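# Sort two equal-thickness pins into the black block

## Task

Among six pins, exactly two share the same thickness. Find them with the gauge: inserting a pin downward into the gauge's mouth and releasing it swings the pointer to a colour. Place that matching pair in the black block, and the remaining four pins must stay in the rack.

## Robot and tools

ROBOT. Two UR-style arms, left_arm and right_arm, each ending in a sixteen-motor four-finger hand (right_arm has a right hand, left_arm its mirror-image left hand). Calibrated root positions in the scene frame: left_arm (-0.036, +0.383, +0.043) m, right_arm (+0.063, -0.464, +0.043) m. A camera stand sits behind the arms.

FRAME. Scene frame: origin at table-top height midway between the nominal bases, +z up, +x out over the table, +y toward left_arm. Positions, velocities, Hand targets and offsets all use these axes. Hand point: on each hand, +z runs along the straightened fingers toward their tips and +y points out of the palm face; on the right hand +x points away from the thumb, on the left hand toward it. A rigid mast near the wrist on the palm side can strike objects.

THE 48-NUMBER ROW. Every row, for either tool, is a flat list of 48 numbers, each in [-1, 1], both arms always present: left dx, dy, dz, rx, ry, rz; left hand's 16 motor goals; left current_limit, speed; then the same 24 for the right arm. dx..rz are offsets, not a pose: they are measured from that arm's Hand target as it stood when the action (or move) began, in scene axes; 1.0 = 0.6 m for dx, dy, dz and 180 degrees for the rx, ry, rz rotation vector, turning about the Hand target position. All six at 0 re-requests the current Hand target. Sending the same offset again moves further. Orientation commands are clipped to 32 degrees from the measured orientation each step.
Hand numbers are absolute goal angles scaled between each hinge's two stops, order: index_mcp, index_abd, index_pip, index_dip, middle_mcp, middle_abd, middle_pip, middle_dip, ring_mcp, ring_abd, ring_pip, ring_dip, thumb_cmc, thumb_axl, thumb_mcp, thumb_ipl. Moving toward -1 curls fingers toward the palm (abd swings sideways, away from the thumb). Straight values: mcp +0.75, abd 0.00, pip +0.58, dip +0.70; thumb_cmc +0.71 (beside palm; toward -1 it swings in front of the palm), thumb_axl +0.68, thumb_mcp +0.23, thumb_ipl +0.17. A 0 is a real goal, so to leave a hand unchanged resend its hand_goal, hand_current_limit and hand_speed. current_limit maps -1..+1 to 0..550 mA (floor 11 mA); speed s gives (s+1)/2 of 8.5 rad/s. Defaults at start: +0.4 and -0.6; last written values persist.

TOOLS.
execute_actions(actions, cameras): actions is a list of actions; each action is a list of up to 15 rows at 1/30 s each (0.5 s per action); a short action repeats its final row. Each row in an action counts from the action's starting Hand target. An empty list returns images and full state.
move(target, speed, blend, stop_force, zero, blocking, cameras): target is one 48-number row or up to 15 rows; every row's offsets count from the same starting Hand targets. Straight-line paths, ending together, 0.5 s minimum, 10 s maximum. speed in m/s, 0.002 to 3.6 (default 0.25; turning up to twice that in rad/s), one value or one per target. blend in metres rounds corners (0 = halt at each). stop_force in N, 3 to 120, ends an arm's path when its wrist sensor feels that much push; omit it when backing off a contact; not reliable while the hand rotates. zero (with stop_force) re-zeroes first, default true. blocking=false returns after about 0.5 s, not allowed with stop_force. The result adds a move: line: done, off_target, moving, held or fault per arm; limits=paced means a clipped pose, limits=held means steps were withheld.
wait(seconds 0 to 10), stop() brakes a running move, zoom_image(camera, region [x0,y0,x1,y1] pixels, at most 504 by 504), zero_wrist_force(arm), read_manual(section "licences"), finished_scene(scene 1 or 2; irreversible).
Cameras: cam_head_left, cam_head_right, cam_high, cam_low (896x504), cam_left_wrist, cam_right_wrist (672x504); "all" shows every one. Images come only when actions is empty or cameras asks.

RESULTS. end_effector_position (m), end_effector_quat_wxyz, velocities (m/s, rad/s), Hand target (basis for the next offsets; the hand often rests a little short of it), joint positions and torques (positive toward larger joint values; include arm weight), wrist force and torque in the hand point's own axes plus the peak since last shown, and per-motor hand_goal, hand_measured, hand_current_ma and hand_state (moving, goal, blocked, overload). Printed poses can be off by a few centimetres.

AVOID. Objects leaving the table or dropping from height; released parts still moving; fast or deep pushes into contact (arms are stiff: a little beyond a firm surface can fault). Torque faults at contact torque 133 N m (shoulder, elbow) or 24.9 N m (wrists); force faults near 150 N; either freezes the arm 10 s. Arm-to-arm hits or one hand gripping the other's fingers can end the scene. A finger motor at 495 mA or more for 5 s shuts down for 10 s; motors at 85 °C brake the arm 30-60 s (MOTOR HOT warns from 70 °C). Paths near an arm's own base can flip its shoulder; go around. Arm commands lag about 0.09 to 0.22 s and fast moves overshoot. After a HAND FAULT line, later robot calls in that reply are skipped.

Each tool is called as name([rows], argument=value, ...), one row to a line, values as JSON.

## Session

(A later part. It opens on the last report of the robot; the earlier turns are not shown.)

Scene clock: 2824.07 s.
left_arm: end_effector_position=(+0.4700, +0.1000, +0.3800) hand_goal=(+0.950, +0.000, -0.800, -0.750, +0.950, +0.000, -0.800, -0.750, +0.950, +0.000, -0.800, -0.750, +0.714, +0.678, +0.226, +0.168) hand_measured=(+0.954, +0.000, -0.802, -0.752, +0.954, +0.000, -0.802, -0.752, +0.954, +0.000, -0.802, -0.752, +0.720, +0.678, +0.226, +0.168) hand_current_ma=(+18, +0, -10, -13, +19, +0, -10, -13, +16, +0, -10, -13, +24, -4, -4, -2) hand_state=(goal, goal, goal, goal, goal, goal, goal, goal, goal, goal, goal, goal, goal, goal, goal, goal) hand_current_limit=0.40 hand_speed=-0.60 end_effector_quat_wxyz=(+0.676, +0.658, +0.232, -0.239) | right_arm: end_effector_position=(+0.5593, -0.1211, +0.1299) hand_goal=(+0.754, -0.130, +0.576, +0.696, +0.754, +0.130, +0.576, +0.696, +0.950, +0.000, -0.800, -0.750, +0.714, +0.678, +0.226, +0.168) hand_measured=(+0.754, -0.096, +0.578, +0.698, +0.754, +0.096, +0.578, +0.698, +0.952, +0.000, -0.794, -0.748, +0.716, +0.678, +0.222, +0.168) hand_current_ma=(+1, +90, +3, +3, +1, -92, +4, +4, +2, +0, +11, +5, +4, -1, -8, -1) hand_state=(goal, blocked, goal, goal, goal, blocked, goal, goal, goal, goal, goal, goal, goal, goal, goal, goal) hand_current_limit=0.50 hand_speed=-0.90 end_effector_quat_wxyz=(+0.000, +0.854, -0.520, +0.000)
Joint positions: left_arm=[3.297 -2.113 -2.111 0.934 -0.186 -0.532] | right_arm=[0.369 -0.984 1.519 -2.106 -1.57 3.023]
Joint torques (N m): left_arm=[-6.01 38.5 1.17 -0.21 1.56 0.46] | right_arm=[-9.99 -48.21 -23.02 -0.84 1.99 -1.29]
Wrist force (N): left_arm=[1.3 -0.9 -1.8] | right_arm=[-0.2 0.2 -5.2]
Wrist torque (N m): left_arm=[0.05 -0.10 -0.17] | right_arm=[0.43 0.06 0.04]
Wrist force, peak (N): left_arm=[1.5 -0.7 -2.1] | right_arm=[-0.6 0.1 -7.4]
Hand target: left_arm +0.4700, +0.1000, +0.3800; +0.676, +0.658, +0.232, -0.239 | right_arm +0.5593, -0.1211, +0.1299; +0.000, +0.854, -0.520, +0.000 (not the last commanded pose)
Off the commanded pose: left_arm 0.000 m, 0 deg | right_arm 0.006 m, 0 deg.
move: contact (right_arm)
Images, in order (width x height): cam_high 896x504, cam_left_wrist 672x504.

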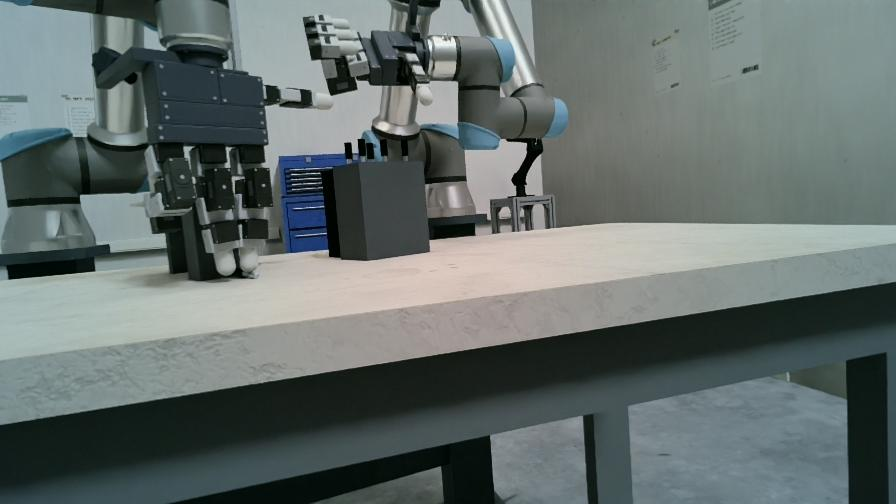

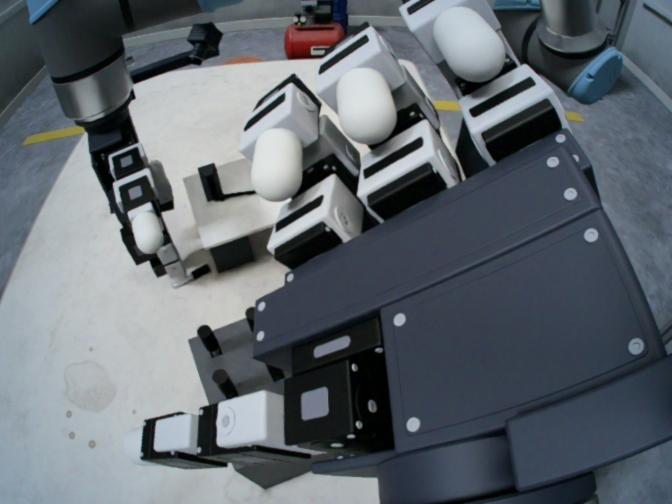

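move(target=[0,0,0,0,0,0,0.95,0,-0.8,-0.75,0.95,0,-0.8,-0.75,0.95,0,-0.8,-0.75,0.714,0.678,0.226,0.168,0.4,-0.6,0.0664,0.0345,-0.0008,0,0,0,0.754,-0.13,0.576,0.696,0.754,0.13,0.576,0.696,0.95,0,-0.8,-0.75,0.714,0.678,0.226,0.168,0.5,-0.9], speed=0.015, cameras=["cam_high","cam_left_wrist"])

zoom_image(camera="cam_left_wrist", region=[130, 220, 230, 320])

zoom_image(camera="cam_high", region=[200, 220, 300, 300])

Scene clock: 2834.23 s.
left_arm: end_effector_position=(+0.4700, +0.1000, +0.3800) hand_goal=(+0.950, +0.000, -0.800, -0.750, +0.950, +0.000, -0.800, -0.750, +0.950, +0.000, -0.800, -0.750, +0.714, +0.678, +0.226, +0.168) hand_measured=(+0.954, +0.000, -0.802, -0.752, +0.954, +0.000, -0.802, -0.752, +0.954, +0.000, -0.802, -0.752, +0.720, +0.678, +0.226, +0.168) hand_current_ma=(+18, +0, -10, -13, +19, +0, -10, -13, +16, +0, -10, -13, +24, -4, -4, -2) hand_state=(goal, goal, goal, goal, goal, goal, goal, goal, goal, goal, goal, goal, goal, goal, goal, goal) hand_current_limit=0.40 hand_speed=-0.60 end_effector_quat_wxyz=(+0.676, +0.658, +0.232, -0.239) | right_arm: end_effector_position=(+0.5990, -0.1005, +0.1294) hand_goal=(+0.754, -0.130, +0.576, +0.696, +0.754, +0.130, +0.576, +0.696, +0.950, +0.000, -0.800, -0.750, +0.714, +0.678, +0.226, +0.168) hand_measured=(+0.750, -0.096, +0.574, +0.694, +0.750, +0.096, +0.574, +0.696, +0.952, +0.000, -0.794, -0.748, +0.716, +0.678, +0.222, +0.168) hand_current_ma=(-11, +90, -5, -4, -11, -92, -6, +1, +2, +0, +11, +5, +4, -1, -8, -1) hand_state=(goal, blocked, goal, goal, goal, blocked, goal, goal, goal, goal, goal, goal, goal, goal, goal, goal) hand_current_limit=0.50 hand_speed=-0.90 end_effector_quat_wxyz=(+0.000, +0.854, -0.520, +0.000)
Joint positions: left_arm=[3.297 -2.113 -2.111 0.934 -0.186 -0.532] | right_arm=[0.376 -0.889 1.355 -2.038 -1.57 3.031]
Joint torques (N m): left_arm=[-5.26 38.59 1.88 -0.17 1.53 0.33] | right_arm=[11.24 -38.37 -24.93 -1.28 2.12 1.04]
Wrist force (N): left_arm=[1.7 -0.9 -1.7] | right_arm=[-0.5 -0.1 -0.8]
Wrist torque (N m): left_arm=[0.05 -0.15 -0.13] | right_arm=[0.05 0.12 -0.15]
Wrist force, peak (N): left_arm=[1.5 -1.0 -1.9] | right_arm=[-0.2 0.2 -5.4]
Hand target: left_arm +0.4700, +0.1000, +0.3800; +0.676, +0.658, +0.232, -0.239 | right_arm +0.5991, -0.1004, +0.1294; +0.000, +0.854, -0.520, +0.000
Off the commanded pose: left_arm 0.000 m, 0 deg | right_arm 0.000 m, 0 deg.
move: done
Images, in order (width x height): cam_high 896x504, cam_left_wrist 672x504.

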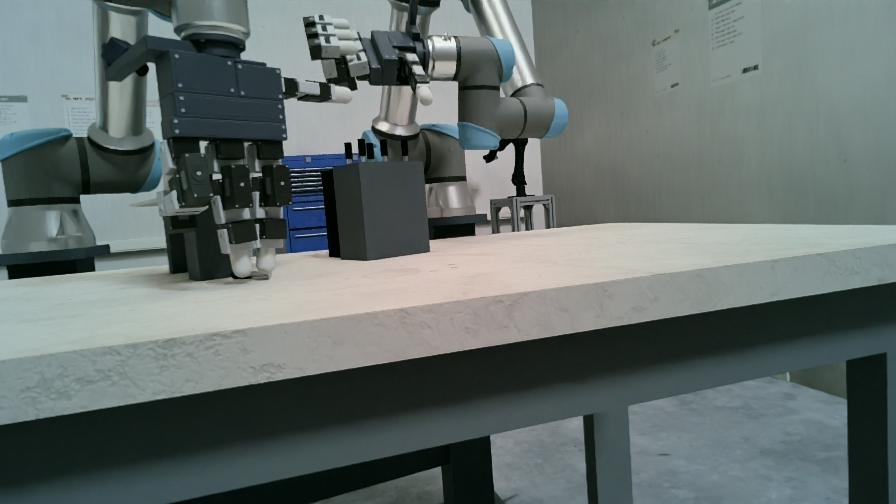

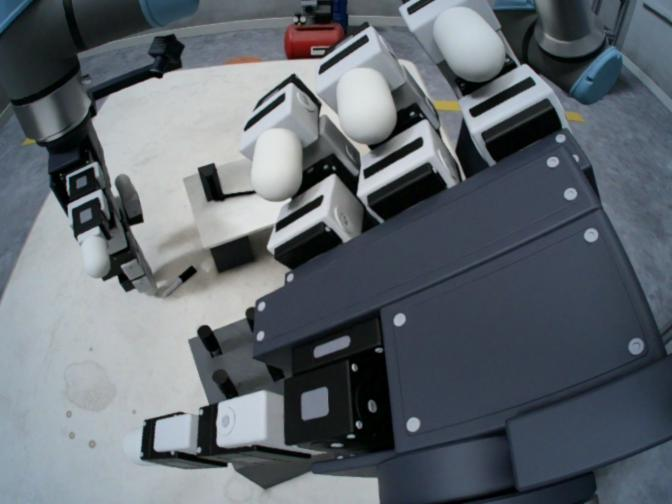

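Scaled by 5.040 from the camera's 672x504 image, which has a finer 960x720 frame.

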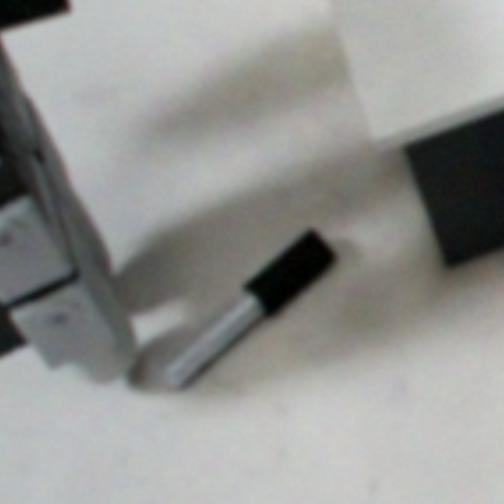

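Scaled by 5.040.

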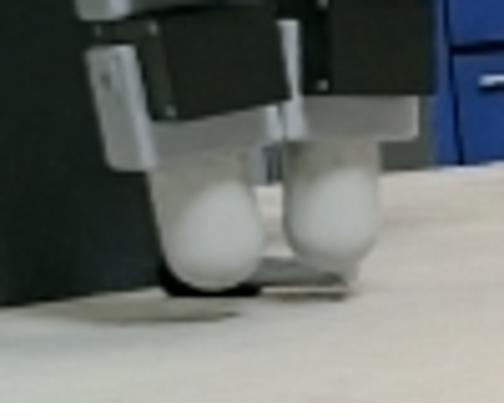

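move([
  [0,0,0,0,0,0,0.95,0,-0.8,-0.75,0.95,0,-0.8,-0.75,0.95,0,-0.8,-0.75,0.714,0.678,0.226,0.168,0.4,-0.6,0,0,0.03,0,0,0,0.754,-0.13,0.576,0.696,0.754,0.13,0.576,0.696,0.95,0,-0.8,-0.75,0.714,0.678,0.226,0.168,0.5,-0.9],
  [0,0,0,0,0,0,0.95,0,-0.8,-0.75,0.95,0,-0.8,-0.75,0.95,0,-0.8,-0.75,0.714,0.678,0.226,0.168,0.4,-0.6,-0.0333,-0.0217,0.02,0,0,0,0.754,-0.13,0.576,0.696,0.754,0.13,0.576,0.696,0.95,0,-0.8,-0.75,0.714,0.678,0.226,0.168,0.5,-0.9],
], speed=0.04, cameras=["cam_high","cam_left_wrist"])

zoom_image(camera="cam_left_wrist", region=[130, 220, 230, 320])

zoom_image(camera="cam_high", region=[200, 220, 300, 300])

Scene clock: 2853.57 s.
left_arm: end_effector_position=(+0.4700, +0.1000, +0.3800) hand_goal=(+0.950, +0.000, -0.800, -0.750, +0.950, +0.000, -0.800, -0.750, +0.950, +0.000, -0.800, -0.750, +0.714, +0.678, +0.226, +0.168) hand_measured=(+0.954, +0.000, -0.802, -0.752, +0.954, +0.000, -0.802, -0.752, +0.954, +0.000, -0.802, -0.752, +0.720, +0.678, +0.226, +0.168) hand_current_ma=(+18, +0, -10, -13, +19, +0, -10, -13, +16, +0, -10, -13, +24, -4, -4, -2) hand_state=(goal, goal, goal, goal, goal, goal, goal, goal, goal, goal, goal, goal, goal, goal, goal, goal) hand_current_limit=0.40 hand_speed=-0.60 end_effector_quat_wxyz=(+0.676, +0.658, +0.232, -0.239) | right_arm: end_effector_position=(+0.5793, -0.1134, +0.1414) hand_goal=(+0.754, -0.130, +0.576, +0.696, +0.754, +0.130, +0.576, +0.696, +0.950, +0.000, -0.800, -0.750, +0.714, +0.678, +0.226, +0.168) hand_measured=(+0.750, -0.096, +0.574, +0.694, +0.750, +0.096, +0.574, +0.696, +0.952, +0.000, -0.794, -0.748, +0.716, +0.678, +0.222, +0.168) hand_current_ma=(-10, +90, -5, -4, -10, -92, -6, +1, +2, +0, +11, +5, +4, -1, -8, -1) hand_state=(goal, blocked, goal, goal, goal, blocked, goal, goal, goal, goal, goal, goal, goal, goal, goal, goal) hand_current_limit=0.50 hand_speed=-0.90 end_effector_quat_wxyz=(+0.000, +0.854, -0.520, +0.000)
Joint positions: left_arm=[3.297 -2.113 -2.111 0.934 -0.186 -0.532] | right_arm=[0.369 -0.953 1.432 -2.05 -1.57 3.024]
Joint torques (N m): left_arm=[-5.98 38.19 1.33 -0.16 1.56 0.49] | right_arm=[-10.64 -51.86 -12.88 -3.58 0.56 -1.41]
Wrist force (N): left_arm=[1.2 -0.7 -2.0] | right_arm=[-0.3 0.7 -0.6]
Wrist torque (N m): left_arm=[0.10 -0.09 -0.18] | right_arm=[0.09 0.07 0.03]
Wrist force, peak (N): left_arm=[1.6 -0.9 -2.1] | right_arm=[-0.4 -0.5 -1.4]
Hand target: left_arm +0.4700, +0.1000, +0.3800; +0.676, +0.658, +0.232, -0.239 | right_arm +0.5792, -0.1134, +0.1414; +0.000, +0.854, -0.520, +0.000
Off the commanded pose: left_arm 0.000 m, 0 deg | right_arm 0.000 m, 0 deg.
move: done
Images, in order (width x height): cam_high 896x504, cam_left_wrist 672x504.

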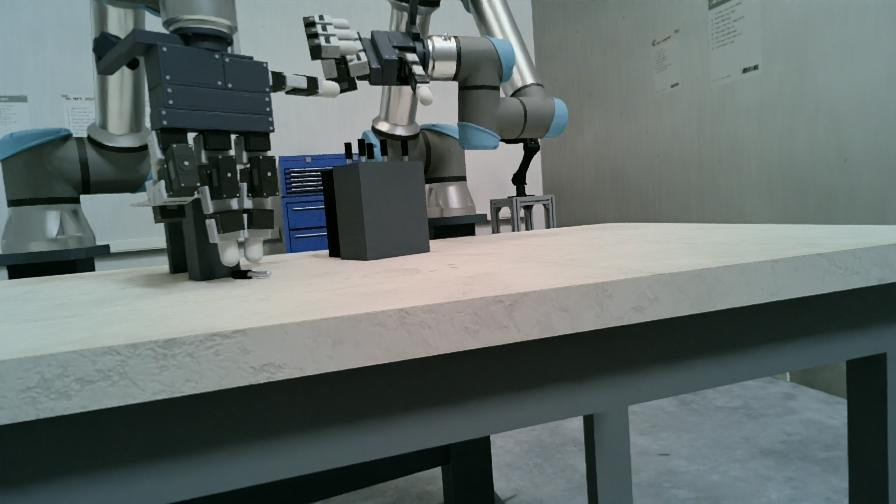

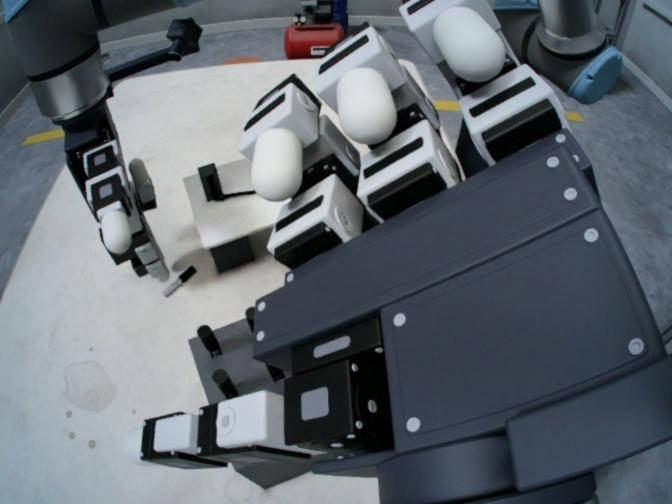

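Scaled by 5.040 from the camera's 672x504 image, which has a finer 960x720 frame.

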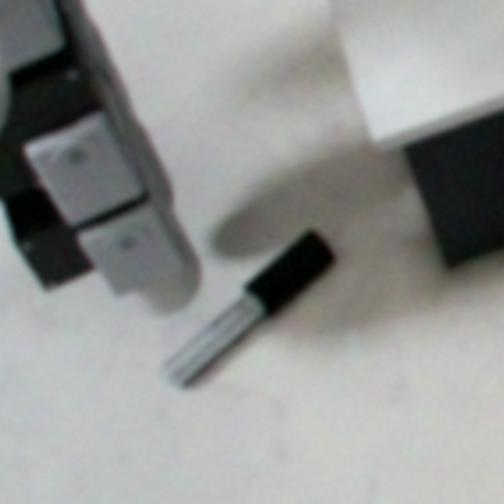

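Scaled by 5.040.

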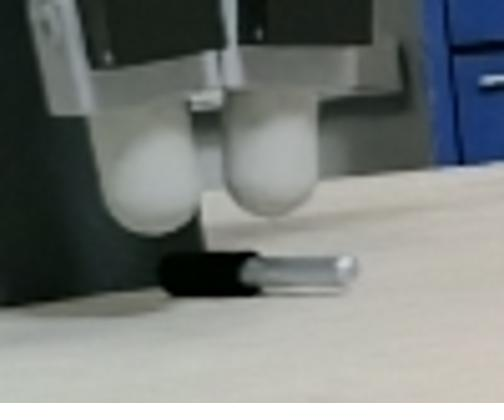

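move(target=[0,0,0,0,0,0,0.95,0,-0.8,-0.75,0.95,0,-0.8,-0.75,0.95,0,-0.8,-0.75,0.714,0.678,0.226,0.168,0.4,-0.6,-0.0133,0.0017,0,0,0,0,0.754,-0.13,0.576,0.696,0.754,0.13,0.576,0.696,0.95,0,-0.8,-0.75,0.714,0.678,0.226,0.168,0.5,-0.9], speed=0.03, cameras=[])

move(target=[0,0,0,0,0,0,0.95,0,-0.8,-0.75,0.95,0,-0.8,-0.75,0.95,0,-0.8,-0.75,0.714,0.678,0.226,0.168,0.4,-0.6,0,0,-0.03,0,0,0,0.754,-0.13,0.576,0.696,0.754,0.13,0.576,0.696,0.95,0,-0.8,-0.75,0.714,0.678,0.226,0.168,0.5,-0.9], speed=0.006, stop_force=4, cameras=["cam_high","cam_left_wrist"])

zoom_image(camera="cam_left_wrist", region=[130, 220, 230, 320])

zoom_image(camera="cam_high", region=[200, 220, 300, 300])

Scene clock: 2868.67 s.
left_arm: end_effector_position=(+0.4700, +0.1000, +0.3800) hand_goal=(+0.950, +0.000, -0.800, -0.750, +0.950, +0.000, -0.800, -0.750, +0.950, +0.000, -0.800, -0.750, +0.714, +0.678, +0.226, +0.168) hand_measured=(+0.954, +0.000, -0.802, -0.752, +0.954, +0.000, -0.802, -0.752, +0.954, +0.000, -0.802, -0.752, +0.720, +0.678, +0.226, +0.168) hand_current_ma=(+18, +0, -10, -13, +19, +0, -10, -13, +16, +0, -10, -13, +24, -4, -4, -2) hand_state=(goal, goal, goal, goal, goal, goal, goal, goal, goal, goal, goal, goal, goal, goal, goal, goal) hand_current_limit=0.40 hand_speed=-0.60 end_effector_quat_wxyz=(+0.676, +0.658, +0.232, -0.239) | right_arm: end_effector_position=(+0.5713, -0.1124, +0.1414) hand_goal=(+0.754, -0.130, +0.576, +0.696, +0.754, +0.130, +0.576, +0.696, +0.950, +0.000, -0.800, -0.750, +0.714, +0.678, +0.226, +0.168) hand_measured=(+0.750, -0.096, +0.574, +0.694, +0.750, +0.096, +0.574, +0.696, +0.952, +0.000, -0.794, -0.748, +0.716, +0.678, +0.222, +0.168) hand_current_ma=(-10, +90, -5, -4, -10, -92, -6, +1, +2, +0, +11, +5, +4, -1, -8, -1) hand_state=(goal, blocked, goal, goal, goal, blocked, goal, goal, goal, goal, goal, goal, goal, goal, goal, goal) hand_current_limit=0.50 hand_speed=-0.90 end_effector_quat_wxyz=(+0.000, +0.854, -0.520, +0.000)
Joint positions: left_arm=[3.297 -2.113 -2.111 0.934 -0.186 -0.532] | right_arm=[0.374 -0.966 1.455 -2.06 -1.57 3.029]
Joint torques (N m): left_arm=[-5.16 38.07 2.05 -0.18 1.3 0.36] | right_arm=[11.75 -52.33 -12.56 -4.1 2.23 1.04]
Wrist force (N): left_arm=[1.4 -0.6 -1.8] | right_arm=[-0.4 0.3 -0.8]
Wrist torque (N m): left_arm=[0.10 -0.11 -0.17] | right_arm=[0.06 0.09 -0.10]
Wrist force, peak (N): left_arm=[1.2 -0.8 -2.2] | right_arm=[-0.3 0.6 -1.0]
Hand target: left_arm +0.4700, +0.1000, +0.3800; +0.676, +0.658, +0.232, -0.239 | right_arm +0.5712, -0.1124, +0.1414; +0.000, +0.854, -0.520, +0.000
Off the commanded pose: left_arm 0.000 m, 0 deg | right_arm 0.000 m, 0 deg.
move: done
No camera images: "cameras" was empty.

Scene clock: 2871.83 s.
left_arm: end_effector_position=(+0.4700, +0.1000, +0.3800) hand_goal=(+0.950, +0.000, -0.800, -0.750, +0.950, +0.000, -0.800, -0.750, +0.950, +0.000, -0.800, -0.750, +0.714, +0.678, +0.226, +0.168) hand_measured=(+0.954, +0.000, -0.802, -0.752, +0.954, +0.000, -0.802, -0.752, +0.954, +0.000, -0.802, -0.752, +0.720, +0.678, +0.226, +0.168) hand_current_ma=(+18, +0, -10, -13, +19, +0, -10, -13, +16, +0, -10, -13, +24, -4, -4, -2) hand_state=(goal, goal, goal, goal, goal, goal, goal, goal, goal, goal, goal, goal, goal, goal, goal, goal) hand_current_limit=0.40 hand_speed=-0.60 end_effector_quat_wxyz=(+0.676, +0.658, +0.232, -0.239) | right_arm: end_effector_position=(+0.5712, -0.1124, +0.1301) hand_goal=(+0.754, -0.130, +0.576, +0.696, +0.754, +0.130, +0.576, +0.696, +0.950, +0.000, -0.800, -0.750, +0.714, +0.678, +0.226, +0.168) hand_measured=(+0.750, -0.096, +0.574, +0.694, +0.750, +0.096, +0.574, +0.696, +0.952, +0.000, -0.794, -0.748, +0.716, +0.678, +0.222, +0.168) hand_current_ma=(-9, +90, -5, -4, -10, -92, -6, +1, +2, +0, +11, +5, +4, -1, -8, -1) hand_state=(goal, blocked, goal, goal, goal, blocked, goal, goal, goal, goal, goal, goal, goal, goal, goal, goal) hand_current_limit=0.50 hand_speed=-0.90 end_effector_quat_wxyz=(+0.000, +0.854, -0.520, +0.000)
Joint positions: left_arm=[3.297 -2.113 -2.111 0.934 -0.186 -0.532] | right_arm=[0.374 -0.954 1.466 -2.084 -1.57 3.029]
Joint torques (N m): left_arm=[-4.22 38.31 2.34 -0.04 1.3 0.22] | right_arm=[10.94 -49.75 -22.56 -0.77 1.92 1.06]
Wrist force (N): left_arm=[1.0 -0.4 -2.0] | right_arm=[-0.2 0.3 -4.8]
Wrist torque (N m): left_arm=[0.12 -0.08 -0.20] | right_arm=[0.34 0.05 -0.09]
Wrist force, peak (N): left_arm=[1.2 -1.1 -2.1] | right_arm=[-0.3 0.0 -7.6]
Hand target: left_arm +0.4700, +0.1000, +0.3800; +0.676, +0.658, +0.232, -0.239 | right_arm +0.5712, -0.1124, +0.1301; +0.000, +0.854, -0.520, +0.000 (not the last commanded pose)
Off the commanded pose: left_arm 0.000 m, 0 deg | right_arm 0.007 m, 0 deg.
move: contact (right_arm)
Images, in order (width x height): cam_high 896x504, cam_left_wrist 672x504.

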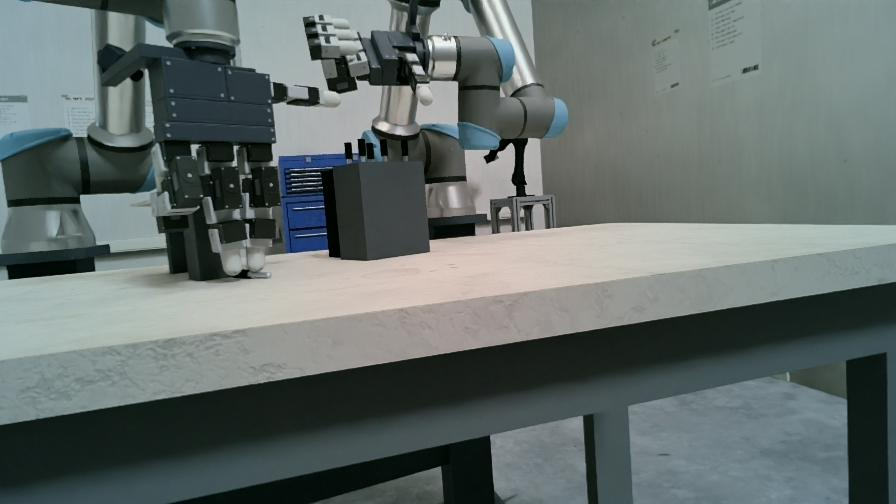

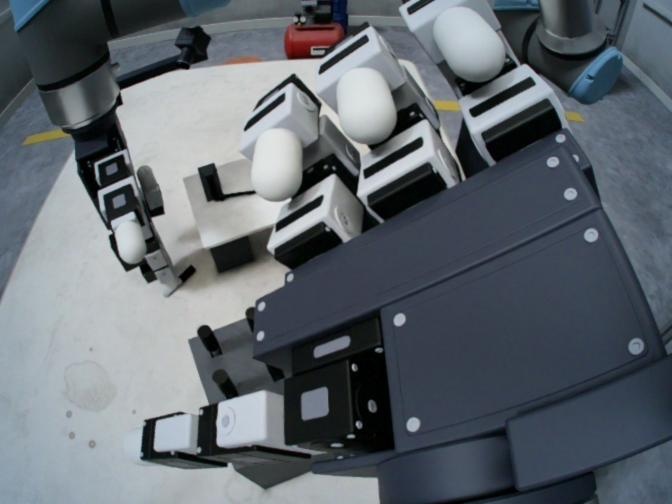

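Scaled by 5.040 from the camera's 672x504 image, which has a finer 960x720 frame.

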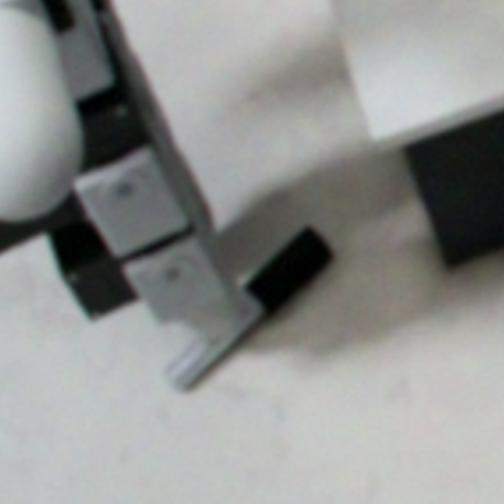

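Scaled by 5.040.

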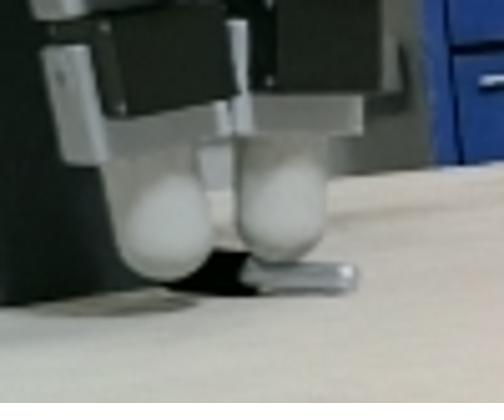

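move(target=[0,0,0,0,0,0,0.95,0,-0.8,-0.75,0.95,0,-0.8,-0.75,0.95,0,-0.8,-0.75,0.714,0.678,0.226,0.168,0.4,-0.6,0.0525,0.0462,-0.0008,0,0,0,0.754,-0.13,0.576,0.696,0.754,0.13,0.576,0.696,0.95,0,-0.8,-0.75,0.714,0.678,0.226,0.168,0.5,-0.9], speed=0.015, cameras=["cam_high","cam_left_wrist"])

zoom_image(camera="cam_left_wrist", region=[130, 220, 230, 320])

zoom_image(camera="cam_high", region=[200, 220, 300, 300])

Scene clock: 2879.37 s.
left_arm: end_effector_position=(+0.4700, +0.1000, +0.3800) hand_goal=(+0.950, +0.000, -0.800, -0.750, +0.950, +0.000, -0.800, -0.750, +0.950, +0.000, -0.800, -0.750, +0.714, +0.678, +0.226, +0.168) hand_measured=(+0.954, +0.000, -0.802, -0.752, +0.954, +0.000, -0.802, -0.752, +0.954, +0.000, -0.802, -0.752, +0.720, +0.678, +0.226, +0.168) hand_current_ma=(+18, +0, -10, -13, +19, +0, -10, -13, +16, +0, -10, -13, +24, -4, -4, -2) hand_state=(goal, goal, goal, goal, goal, goal, goal, goal, goal, goal, goal, goal, goal, goal, goal, goal) hand_current_limit=0.40 hand_speed=-0.60 end_effector_quat_wxyz=(+0.676, +0.658, +0.232, -0.239) | right_arm: end_effector_position=(+0.6026, -0.0848, +0.1296) hand_goal=(+0.754, -0.130, +0.576, +0.696, +0.754, +0.130, +0.576, +0.696, +0.950, +0.000, -0.800, -0.750, +0.714, +0.678, +0.226, +0.168) hand_measured=(+0.750, -0.096, +0.574, +0.694, +0.750, +0.096, +0.574, +0.696, +0.952, +0.000, -0.794, -0.748, +0.716, +0.678, +0.222, +0.168) hand_current_ma=(-11, +90, -5, -4, -11, -92, -6, +1, +2, +0, +11, +5, +4, -1, -8, -1) hand_state=(goal, blocked, goal, goal, goal, blocked, goal, goal, goal, goal, goal, goal, goal, goal, goal, goal) hand_current_limit=0.50 hand_speed=-0.90 end_effector_quat_wxyz=(+0.000, +0.854, -0.520, +0.000) end_effector_velocity=(+0.001, +0.001, +0.000) end_effector_angular_velocity=(+0.000, +0.000, -0.001)
Joint positions: left_arm=[3.297 -2.113 -2.111 0.934 -0.186 -0.532] | right_arm=[0.394 -0.864 1.311 -2.018 -1.57 3.049]
Joint velocities: left_arm=[within noise] | right_arm=[0 0.002 -0.005 0.003 0 0.001]
Joint torques (N m): left_arm=[-5.12 37.49 2.12 0.08 1.43 0.21] | right_arm=[11.62 -39.93 -24.17 -1.14 1.43 1.17]
Wrist force (N): left_arm=[1.3 -0.7 -1.7] | right_arm=[-0.4 -0.4 -1.0]
Wrist torque (N m): left_arm=[0.07 -0.09 -0.18] | right_arm=[0.01 0.11 -0.13]
Wrist force, peak (N): left_arm=[1.3 -0.8 -2.2] | right_arm=[0.1 0.3 -5.5]
Hand target: left_arm +0.4700, +0.1000, +0.3800; +0.676, +0.658, +0.232, -0.239 | right_arm +0.6027, -0.0847, +0.1296; +0.000, +0.854, -0.520, +0.000
Off the commanded pose: left_arm 0.000 m, 0 deg | right_arm 0.000 m, 0 deg.
move: done
Images, in order (width x height): cam_high 896x504, cam_left_wrist 672x504.

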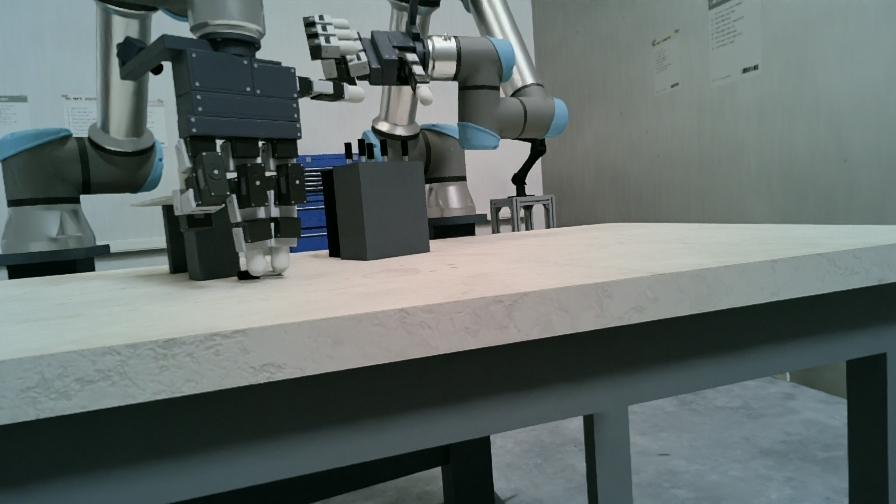

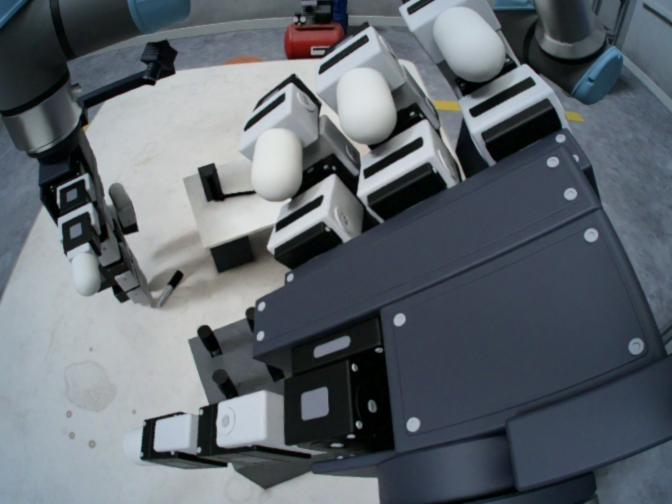

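Scaled by 5.040 from the camera's 672x504 image, which has a finer 960x720 frame.

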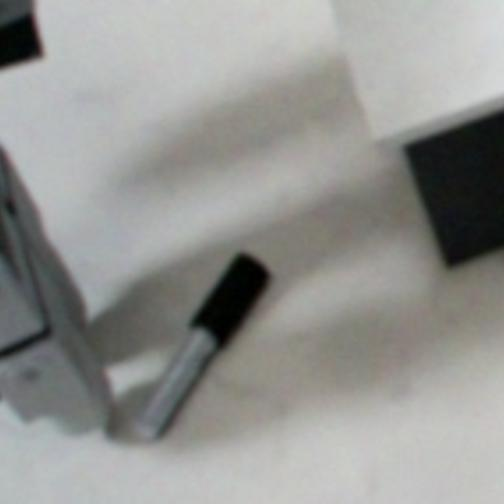

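Scaled by 5.040.

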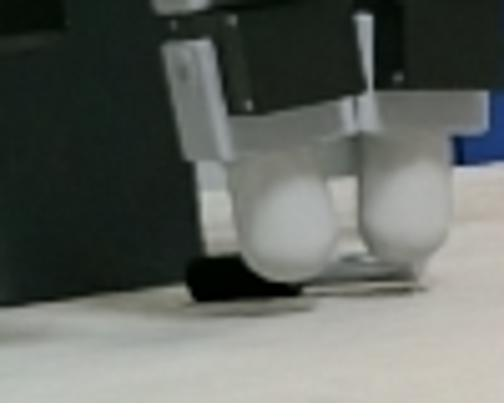

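move([
  [0,0,0,0,0,0,0.95,0,-0.8,-0.75,0.95,0,-0.8,-0.75,0.95,0,-0.8,-0.75,0.714,0.678,0.226,0.168,0.4,-0.6,0,0,0.02,0,0,0,0.754,-0.13,0.576,0.696,0.754,0.13,0.576,0.696,0.95,0,-0.8,-0.75,0.714,0.678,0.226,0.168,0.5,-0.9],
  [0,0,0,0,0,0,0.95,0,-0.8,-0.75,0.95,0,-0.8,-0.75,0.95,0,-0.8,-0.75,0.714,0.678,0.226,0.168,0.4,-0.6,-0.0375,-0.0267,0.02,0,0,0,0.754,-0.13,0.576,0.696,0.754,0.13,0.576,0.696,0.95,0,-0.8,-0.75,0.714,0.678,0.226,0.168,0.5,-0.9],
], speed=0.04, cameras=["cam_high","cam_left_wrist"])

zoom_image(camera="cam_left_wrist", region=[130, 220, 230, 320])

zoom_image(camera="cam_high", region=[200, 220, 300, 300])

Scene clock: 2965.87 s.
left_arm: end_effector_position=(+0.4700, +0.1000, +0.3800) hand_goal=(+0.950, +0.000, -0.800, -0.750, +0.950, +0.000, -0.800, -0.750, +0.950, +0.000, -0.800, -0.750, +0.714, +0.678, +0.226, +0.168) hand_measured=(+0.954, +0.000, -0.802, -0.752, +0.954, +0.000, -0.802, -0.752, +0.954, +0.000, -0.802, -0.752, +0.720, +0.678, +0.226, +0.168) hand_current_ma=(+18, +0, -10, -13, +19, +0, -10, -13, +16, +0, -10, -13, +24, -4, -4, -2) hand_state=(goal, goal, goal, goal, goal, goal, goal, goal, goal, goal, goal, goal, goal, goal, goal, goal) hand_current_limit=0.40 hand_speed=-0.60 end_effector_quat_wxyz=(+0.676, +0.658, +0.232, -0.239) | right_arm: end_effector_position=(+0.5803, -0.1007, +0.1416) hand_goal=(+0.754, -0.130, +0.576, +0.696, +0.754, +0.130, +0.576, +0.696, +0.950, +0.000, -0.800, -0.750, +0.714, +0.678, +0.226, +0.168) hand_measured=(+0.750, -0.096, +0.574, +0.694, +0.750, +0.096, +0.574, +0.696, +0.952, +0.000, -0.794, -0.748, +0.716, +0.678, +0.222, +0.168) hand_current_ma=(-10, +90, -5, -4, -10, -92, -6, +1, +2, +0, +11, +5, +4, -1, -8, -1) hand_state=(goal, blocked, goal, goal, goal, blocked, goal, goal, goal, goal, goal, goal, goal, goal, goal, goal) hand_current_limit=0.50 hand_speed=-0.90 end_effector_quat_wxyz=(+0.000, +0.854, -0.520, +0.000)
Joint positions: left_arm=[3.297 -2.113 -2.111 0.934 -0.186 -0.532] | right_arm=[0.385 -0.937 1.404 -2.039 -1.57 3.04]
Joint torques (N m): left_arm=[-4.63 39 0.78 0.14 1.29 0.15] | right_arm=[-10.63 -52.32 -14.53 -4.03 0.52 -1.32]
Wrist force (N): left_arm=[1.5 -0.7 -1.9] | right_arm=[-0.5 0.3 -0.9]
Wrist torque (N m): left_arm=[0.08 -0.12 -0.16] | right_arm=[0.08 0.12 -0.01]
Wrist force, peak (N): left_arm=[1.3 -1.1 -2.2] | right_arm=[-0.5 -0.5 -1.4]
Hand target: left_arm +0.4700, +0.1000, +0.3800; +0.676, +0.658, +0.232, -0.239 | right_arm +0.5802, -0.1007, +0.1416; +0.000, +0.854, -0.520, +0.000
Off the commanded pose: left_arm 0.000 m, 0 deg | right_arm 0.000 m, 0 deg.
move: done
Images, in order (width x height): cam_high 896x504, cam_left_wrist 672x504.

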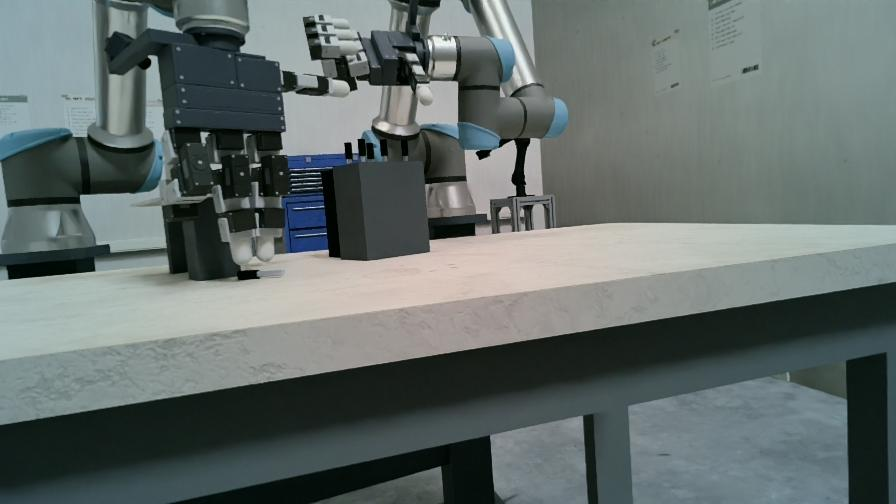

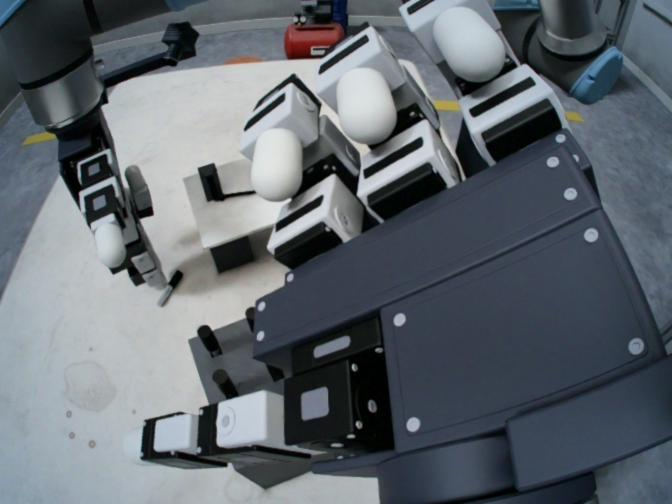

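Scaled by 5.040 from the camera's 672x504 image, which has a finer 960x720 frame.

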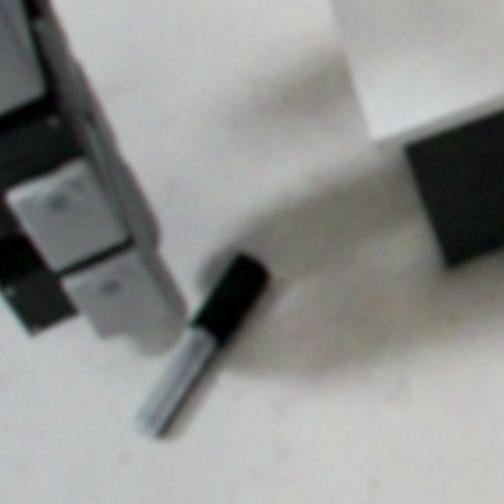

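Scaled by 5.040.

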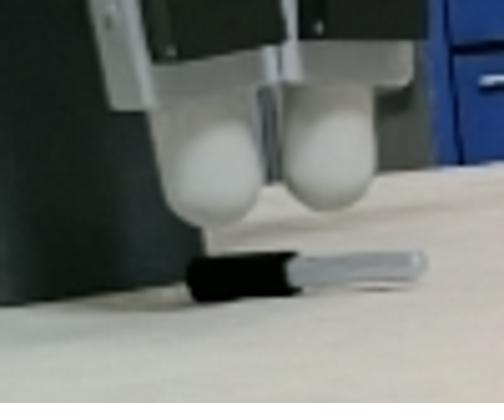

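move(target=[0,0,0,0,0,0,0.95,0,-0.8,-0.75,0.95,0,-0.8,-0.75,0.95,0,-0.8,-0.75,0.714,0.678,0.226,0.168,0.4,-0.6,0,0,-0.03,0,0,0,0.754,-0.13,0.576,0.696,0.754,0.13,0.576,0.696,0.95,0,-0.8,-0.75,0.714,0.678,0.226,0.168,0.5,-0.9], speed=0.006, stop_force=4, cameras=[])

move(target=[0,0,0,0,0,0,0.95,0,-0.8,-0.75,0.95,0,-0.8,-0.75,0.95,0,-0.8,-0.75,0.714,0.678,0.226,0.168,0.4,-0.6,0.085,0.0,-0.0008,0,0,0,0.754,-0.13,0.576,0.696,0.754,0.13,0.576,0.696,0.95,0,-0.8,-0.75,0.714,0.678,0.226,0.168,0.5,-0.9], speed=0.02, cameras=["cam_high","cam_left_wrist"])

zoom_image(camera="cam_left_wrist", region=[80, 220, 180, 320])

zoom_image(camera="cam_high", region=[200, 220, 300, 300])

Scene clock: 2977.13 s.
left_arm: end_effector_position=(+0.4700, +0.1000, +0.3800) hand_goal=(+0.950, +0.000, -0.800, -0.750, +0.950, +0.000, -0.800, -0.750, +0.950, +0.000, -0.800, -0.750, +0.714, +0.678, +0.226, +0.168) hand_measured=(+0.954, +0.000, -0.802, -0.752, +0.954, +0.000, -0.802, -0.752, +0.954, +0.000, -0.802, -0.752, +0.720, +0.678, +0.226, +0.168) hand_current_ma=(+18, +0, -10, -13, +19, +0, -10, -13, +16, +0, -10, -13, +24, -4, -4, -2) hand_state=(goal, goal, goal, goal, goal, goal, goal, goal, goal, goal, goal, goal, goal, goal, goal, goal) hand_current_limit=0.40 hand_speed=-0.60 end_effector_quat_wxyz=(+0.676, +0.658, +0.232, -0.239) | right_arm: end_effector_position=(+0.5802, -0.1007, +0.1302) hand_goal=(+0.754, -0.130, +0.576, +0.696, +0.754, +0.130, +0.576, +0.696, +0.950, +0.000, -0.800, -0.750, +0.714, +0.678, +0.226, +0.168) hand_measured=(+0.750, -0.096, +0.574, +0.694, +0.750, +0.096, +0.574, +0.696, +0.952, +0.000, -0.794, -0.748, +0.716, +0.678, +0.222, +0.168) hand_current_ma=(-9, +90, -5, -4, -10, -92, -6, +1, +2, +0, +11, +5, +4, -1, -8, -1) hand_state=(goal, blocked, goal, goal, goal, blocked, goal, goal, goal, goal, goal, goal, goal, goal, goal, goal) hand_current_limit=0.50 hand_speed=-0.90 end_effector_quat_wxyz=(+0.000, +0.854, -0.520, +0.000)
Joint positions: left_arm=[3.297 -2.113 -2.111 0.934 -0.186 -0.532] | right_arm=[0.385 -0.924 1.416 -2.062 -1.57 3.04]
Joint torques (N m): left_arm=[-4.51 38.01 2.17 0.33 1.32 0.03] | right_arm=[-8.49 -50.36 -23.65 -0.85 2.19 -1.33]
Wrist force (N): left_arm=[1.2 -0.5 -1.7] | right_arm=[0.0 0.2 -4.8]
Wrist torque (N m): left_arm=[0.10 -0.09 -0.19] | right_arm=[0.36 0.01 0.04]
Wrist force, peak (N): left_arm=[1.2 -0.8 -2.3] | right_arm=[-0.3 0.1 -7.4]
Hand target: left_arm +0.4700, +0.1000, +0.3800; +0.676, +0.658, +0.232, -0.239 | right_arm +0.5802, -0.1007, +0.1302; +0.000, +0.854, -0.520, +0.000 (not the last commanded pose)
Off the commanded pose: left_arm 0.000 m, 0 deg | right_arm 0.007 m, 0 deg.
move: contact (right_arm)
No camera images: "cameras" was empty.

Scene clock: 2980.17 s.
left_arm: end_effector_position=(+0.4700, +0.1000, +0.3800) hand_goal=(+0.950, +0.000, -0.800, -0.750, +0.950, +0.000, -0.800, -0.750, +0.950, +0.000, -0.800, -0.750, +0.714, +0.678, +0.226, +0.168) hand_measured=(+0.954, +0.000, -0.802, -0.752, +0.954, +0.000, -0.802, -0.752, +0.954, +0.000, -0.802, -0.752, +0.720, +0.678, +0.226, +0.168) hand_current_ma=(+18, +0, -10, -13, +19, +0, -10, -13, +16, +0, -10, -13, +24, -4, -4, -2) hand_state=(goal, goal, goal, goal, goal, goal, goal, goal, goal, goal, goal, goal, goal, goal, goal, goal) hand_current_limit=0.40 hand_speed=-0.60 end_effector_quat_wxyz=(+0.676, +0.658, +0.232, -0.239) | right_arm: end_effector_position=(+0.6311, -0.1007, +0.1297) hand_goal=(+0.754, -0.130, +0.576, +0.696, +0.754, +0.130, +0.576, +0.696, +0.950, +0.000, -0.800, -0.750, +0.714, +0.678, +0.226, +0.168) hand_measured=(+0.750, -0.096, +0.574, +0.694, +0.750, +0.096, +0.574, +0.696, +0.952, +0.000, -0.794, -0.748, +0.716, +0.678, +0.222, +0.168) hand_current_ma=(-9, +90, -5, -4, -10, -92, -6, +1, +2, +0, +11, +5, +4, -1, -8, -1) hand_state=(goal, blocked, goal, goal, goal, blocked, goal, goal, goal, goal, goal, goal, goal, goal, goal, goal) hand_current_limit=0.50 hand_speed=-0.90 end_effector_quat_wxyz=(+0.000, +0.854, -0.520, +0.000)
Joint positions: left_arm=[3.297 -2.113 -2.111 0.934 -0.186 -0.532] | right_arm=[0.36 -0.827 1.245 -1.989 -1.57 3.015]
Joint torques (N m): left_arm=[-5.32 39.32 2.01 0.39 1.25 -0.01] | right_arm=[-10.16 -40.27 -23.98 -1.29 2.03 -1.16]
Wrist force (N): left_arm=[1.4 -0.8 -1.9] | right_arm=[-0.3 0.0 -1.1]
Wrist torque (N m): left_arm=[0.06 -0.11 -0.17] | right_arm=[0.12 0.04 0.02]
Wrist force, peak (N): left_arm=[1.4 -1.0 -2.0] | right_arm=[-0.2 0.3 -5.2]
Hand target: left_arm +0.4700, +0.1000, +0.3800; +0.676, +0.658, +0.232, -0.239 | right_arm +0.6312, -0.1007, +0.1297; +0.000, +0.854, -0.520, +0.000
Off the commanded pose: left_arm 0.000 m, 0 deg | right_arm 0.000 m, 0 deg.
move: done
Images, in order (width x height): cam_high 896x504, cam_left_wrist 672x504.

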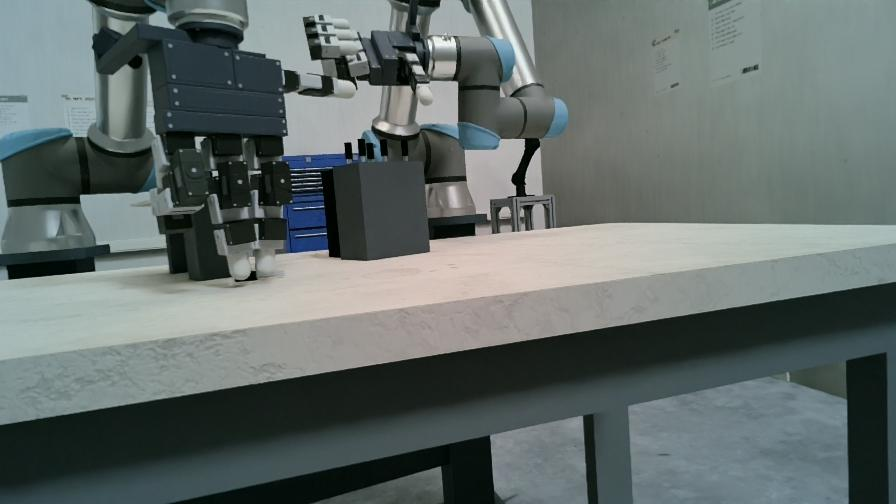

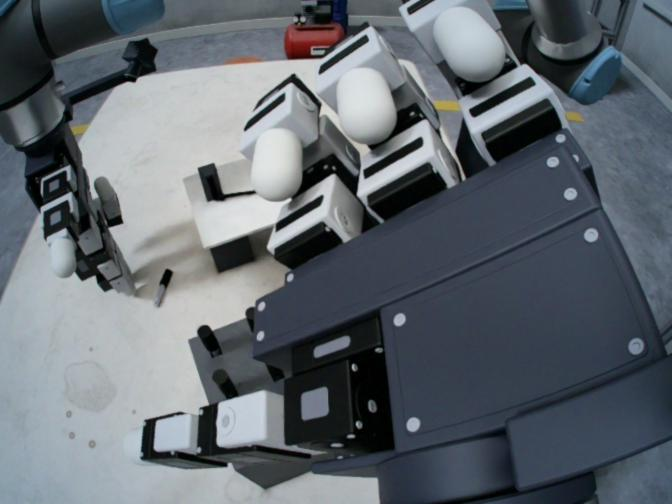

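Scaled by 5.040 from the camera's 672x504 image, which has a finer 960x720 frame.

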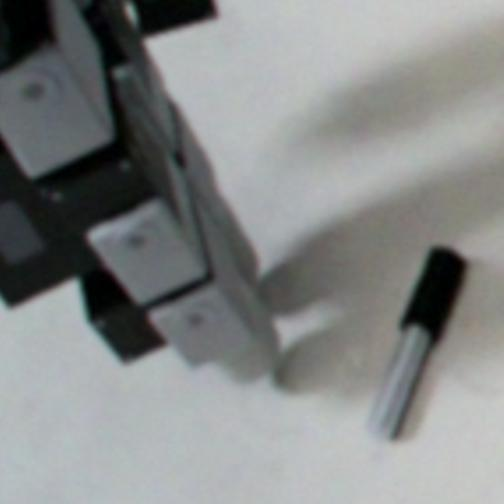

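Scaled by 5.040.

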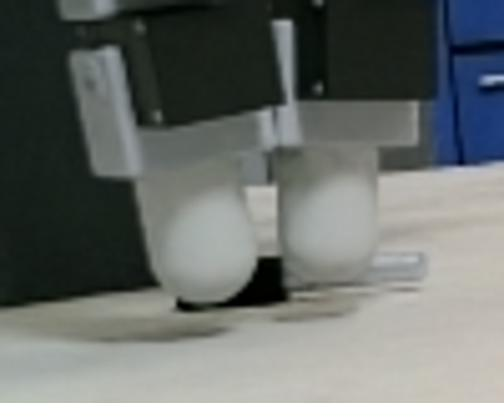

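move([
  [0,0,0,0,0,0,0.95,0,-0.8,-0.75,0.95,0,-0.8,-0.75,0.95,0,-0.8,-0.75,0.714,0.678,0.226,0.168,0.4,-0.6,0,0,0.1167,0,0,0,0.754,-0.13,0.576,0.696,0.754,0.13,0.576,0.696,0.95,0,-0.8,-0.75,0.714,0.678,0.226,0.168,0.5,-0.9],
  [0,0,0,0,0,0,0.95,0,-0.8,-0.75,0.95,0,-0.8,-0.75,0.95,0,-0.8,-0.75,0.714,0.678,0.226,0.168,0.4,-0.6,0.0313,-0.0905,0.1,0,0,0.3472,0.754,0.0,0.576,0.696,0.754,0.0,0.576,0.696,0.95,0,-0.8,-0.75,0.714,0.678,0.226,0.168,0.5,-0.7],
], speed=0.12, cameras=["cam_high","cam_left_wrist","cam_low"])

zoom_image(camera="cam_left_wrist", region=[80, 220, 180, 320])

zoom_image(camera="cam_high", region=[200, 220, 300, 300])

Scene clock: 3057.43 s.
left_arm: end_effector_position=(+0.4700, +0.1000, +0.3800) hand_goal=(+0.950, +0.000, -0.800, -0.750, +0.950, +0.000, -0.800, -0.750, +0.950, +0.000, -0.800, -0.750, +0.714, +0.678, +0.226, +0.168) hand_measured=(+0.954, +0.000, -0.802, -0.752, +0.954, +0.000, -0.802, -0.752, +0.954, +0.000, -0.802, -0.752, +0.720, +0.678, +0.226, +0.168) hand_current_ma=(+18, +0, -10, -13, +19, +0, -10, -13, +16, +0, -10, -13, +24, -4, -4, -2) hand_state=(goal, goal, goal, goal, goal, goal, goal, goal, goal, goal, goal, goal, goal, goal, goal, goal) hand_current_limit=0.40 hand_speed=-0.60 end_effector_quat_wxyz=(+0.676, +0.658, +0.232, -0.239) | right_arm: end_effector_position=(+0.6500, -0.1550, +0.1897) hand_goal=(+0.754, +0.000, +0.576, +0.696, +0.754, +0.000, +0.576, +0.696, +0.950, +0.000, -0.800, -0.750, +0.714, +0.678, +0.226, +0.168) hand_measured=(+0.750, -0.002, +0.574, +0.694, +0.750, +0.002, +0.574, +0.696, +0.952, +0.000, -0.794, -0.748, +0.716, +0.678, +0.222, +0.168) hand_current_ma=(-9, -5, -5, -4, -10, +5, -6, +1, +2, +0, +11, +5, +4, -1, -8, -1) hand_state=(goal, goal, goal, goal, goal, goal, goal, goal, goal, goal, goal, goal, goal, goal, goal, goal) hand_current_limit=0.50 hand_speed=-0.70 end_effector_quat_wxyz=(+0.000, +1.000, -0.001, +0.000)
Joint positions: left_arm=[3.297 -2.113 -2.111 0.934 -0.186 -0.532] | right_arm=[0.397 -0.955 1.302 -1.916 -1.57 1.961]
Joint torques (N m): left_arm=[-4.54 37.41 1.43 0.48 1.34 -0.12] | right_arm=[-7.7 -53.43 -13.5 -3.97 2.44 -1.47]
Wrist force (N): left_arm=[1.1 -0.7 -2.0] | right_arm=[-0.6 0.0 -1.0]
Wrist torque (N m): left_arm=[0.10 -0.09 -0.18] | right_arm=[0.06 0.12 0.00]
Wrist force, peak (N): left_arm=[1.4 -0.9 -2.1] | right_arm=[-0.4 -0.4 -1.4]
Hand target: left_arm +0.4700, +0.1000, +0.3800; +0.676, +0.658, +0.232, -0.239 | right_arm +0.6500, -0.1550, +0.1897; +0.000, +1.000, -0.001, +0.000
Off the commanded pose: left_arm 0.000 m, 0 deg | right_arm 0.000 m, 0 deg.
move: done
Images, in order (width x height): cam_high 896x504, cam_low 896x504, cam_left_wrist 672x504.

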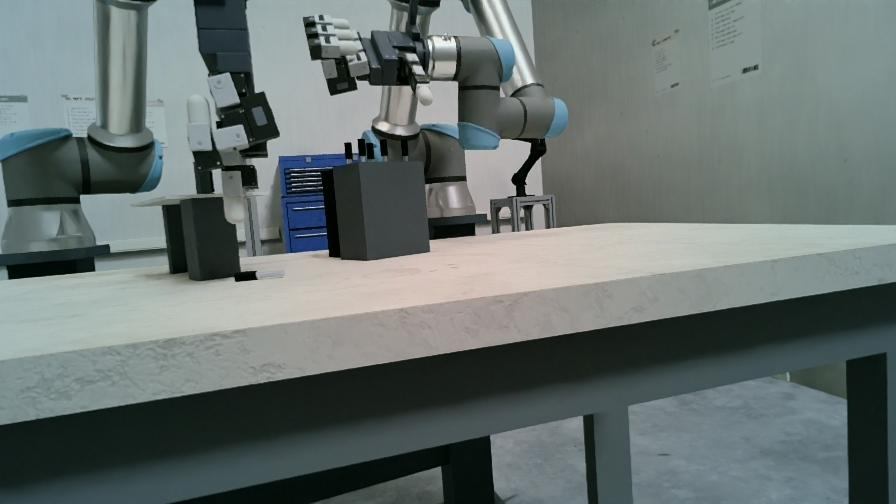

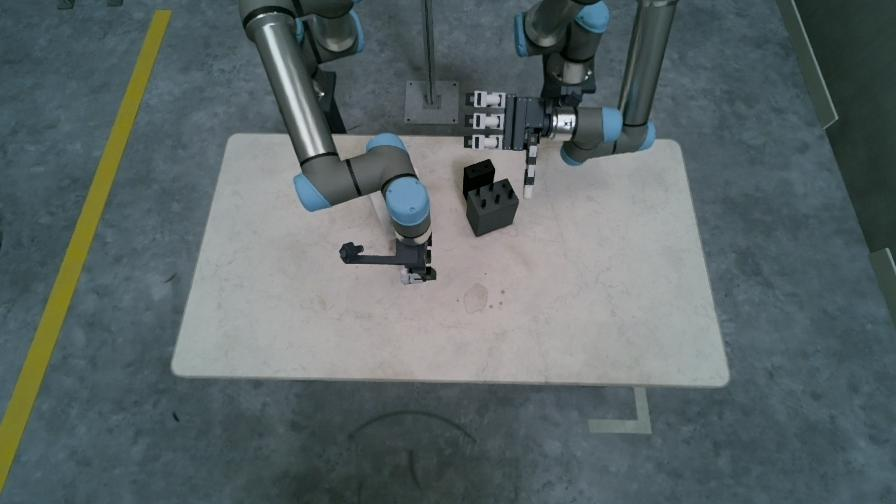

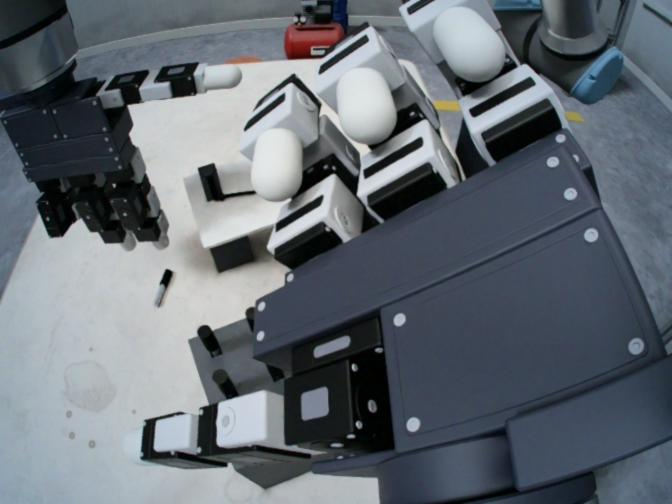

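Scaled by 5.040 from the camera's 672x504 image, which has a finer 960x720 frame.

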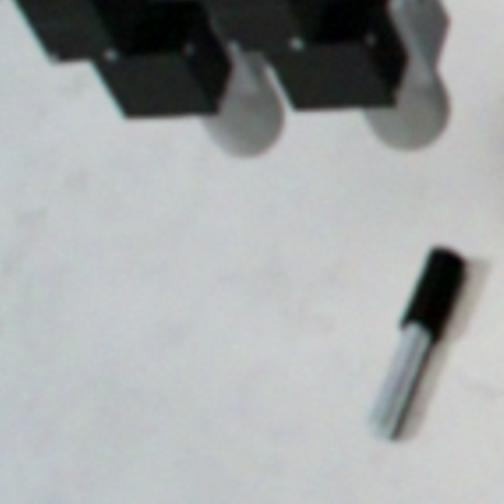

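Scaled by 5.040.

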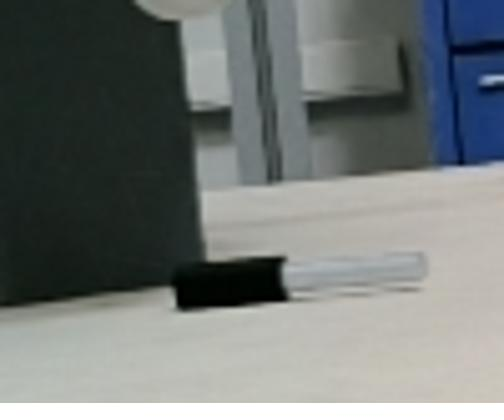

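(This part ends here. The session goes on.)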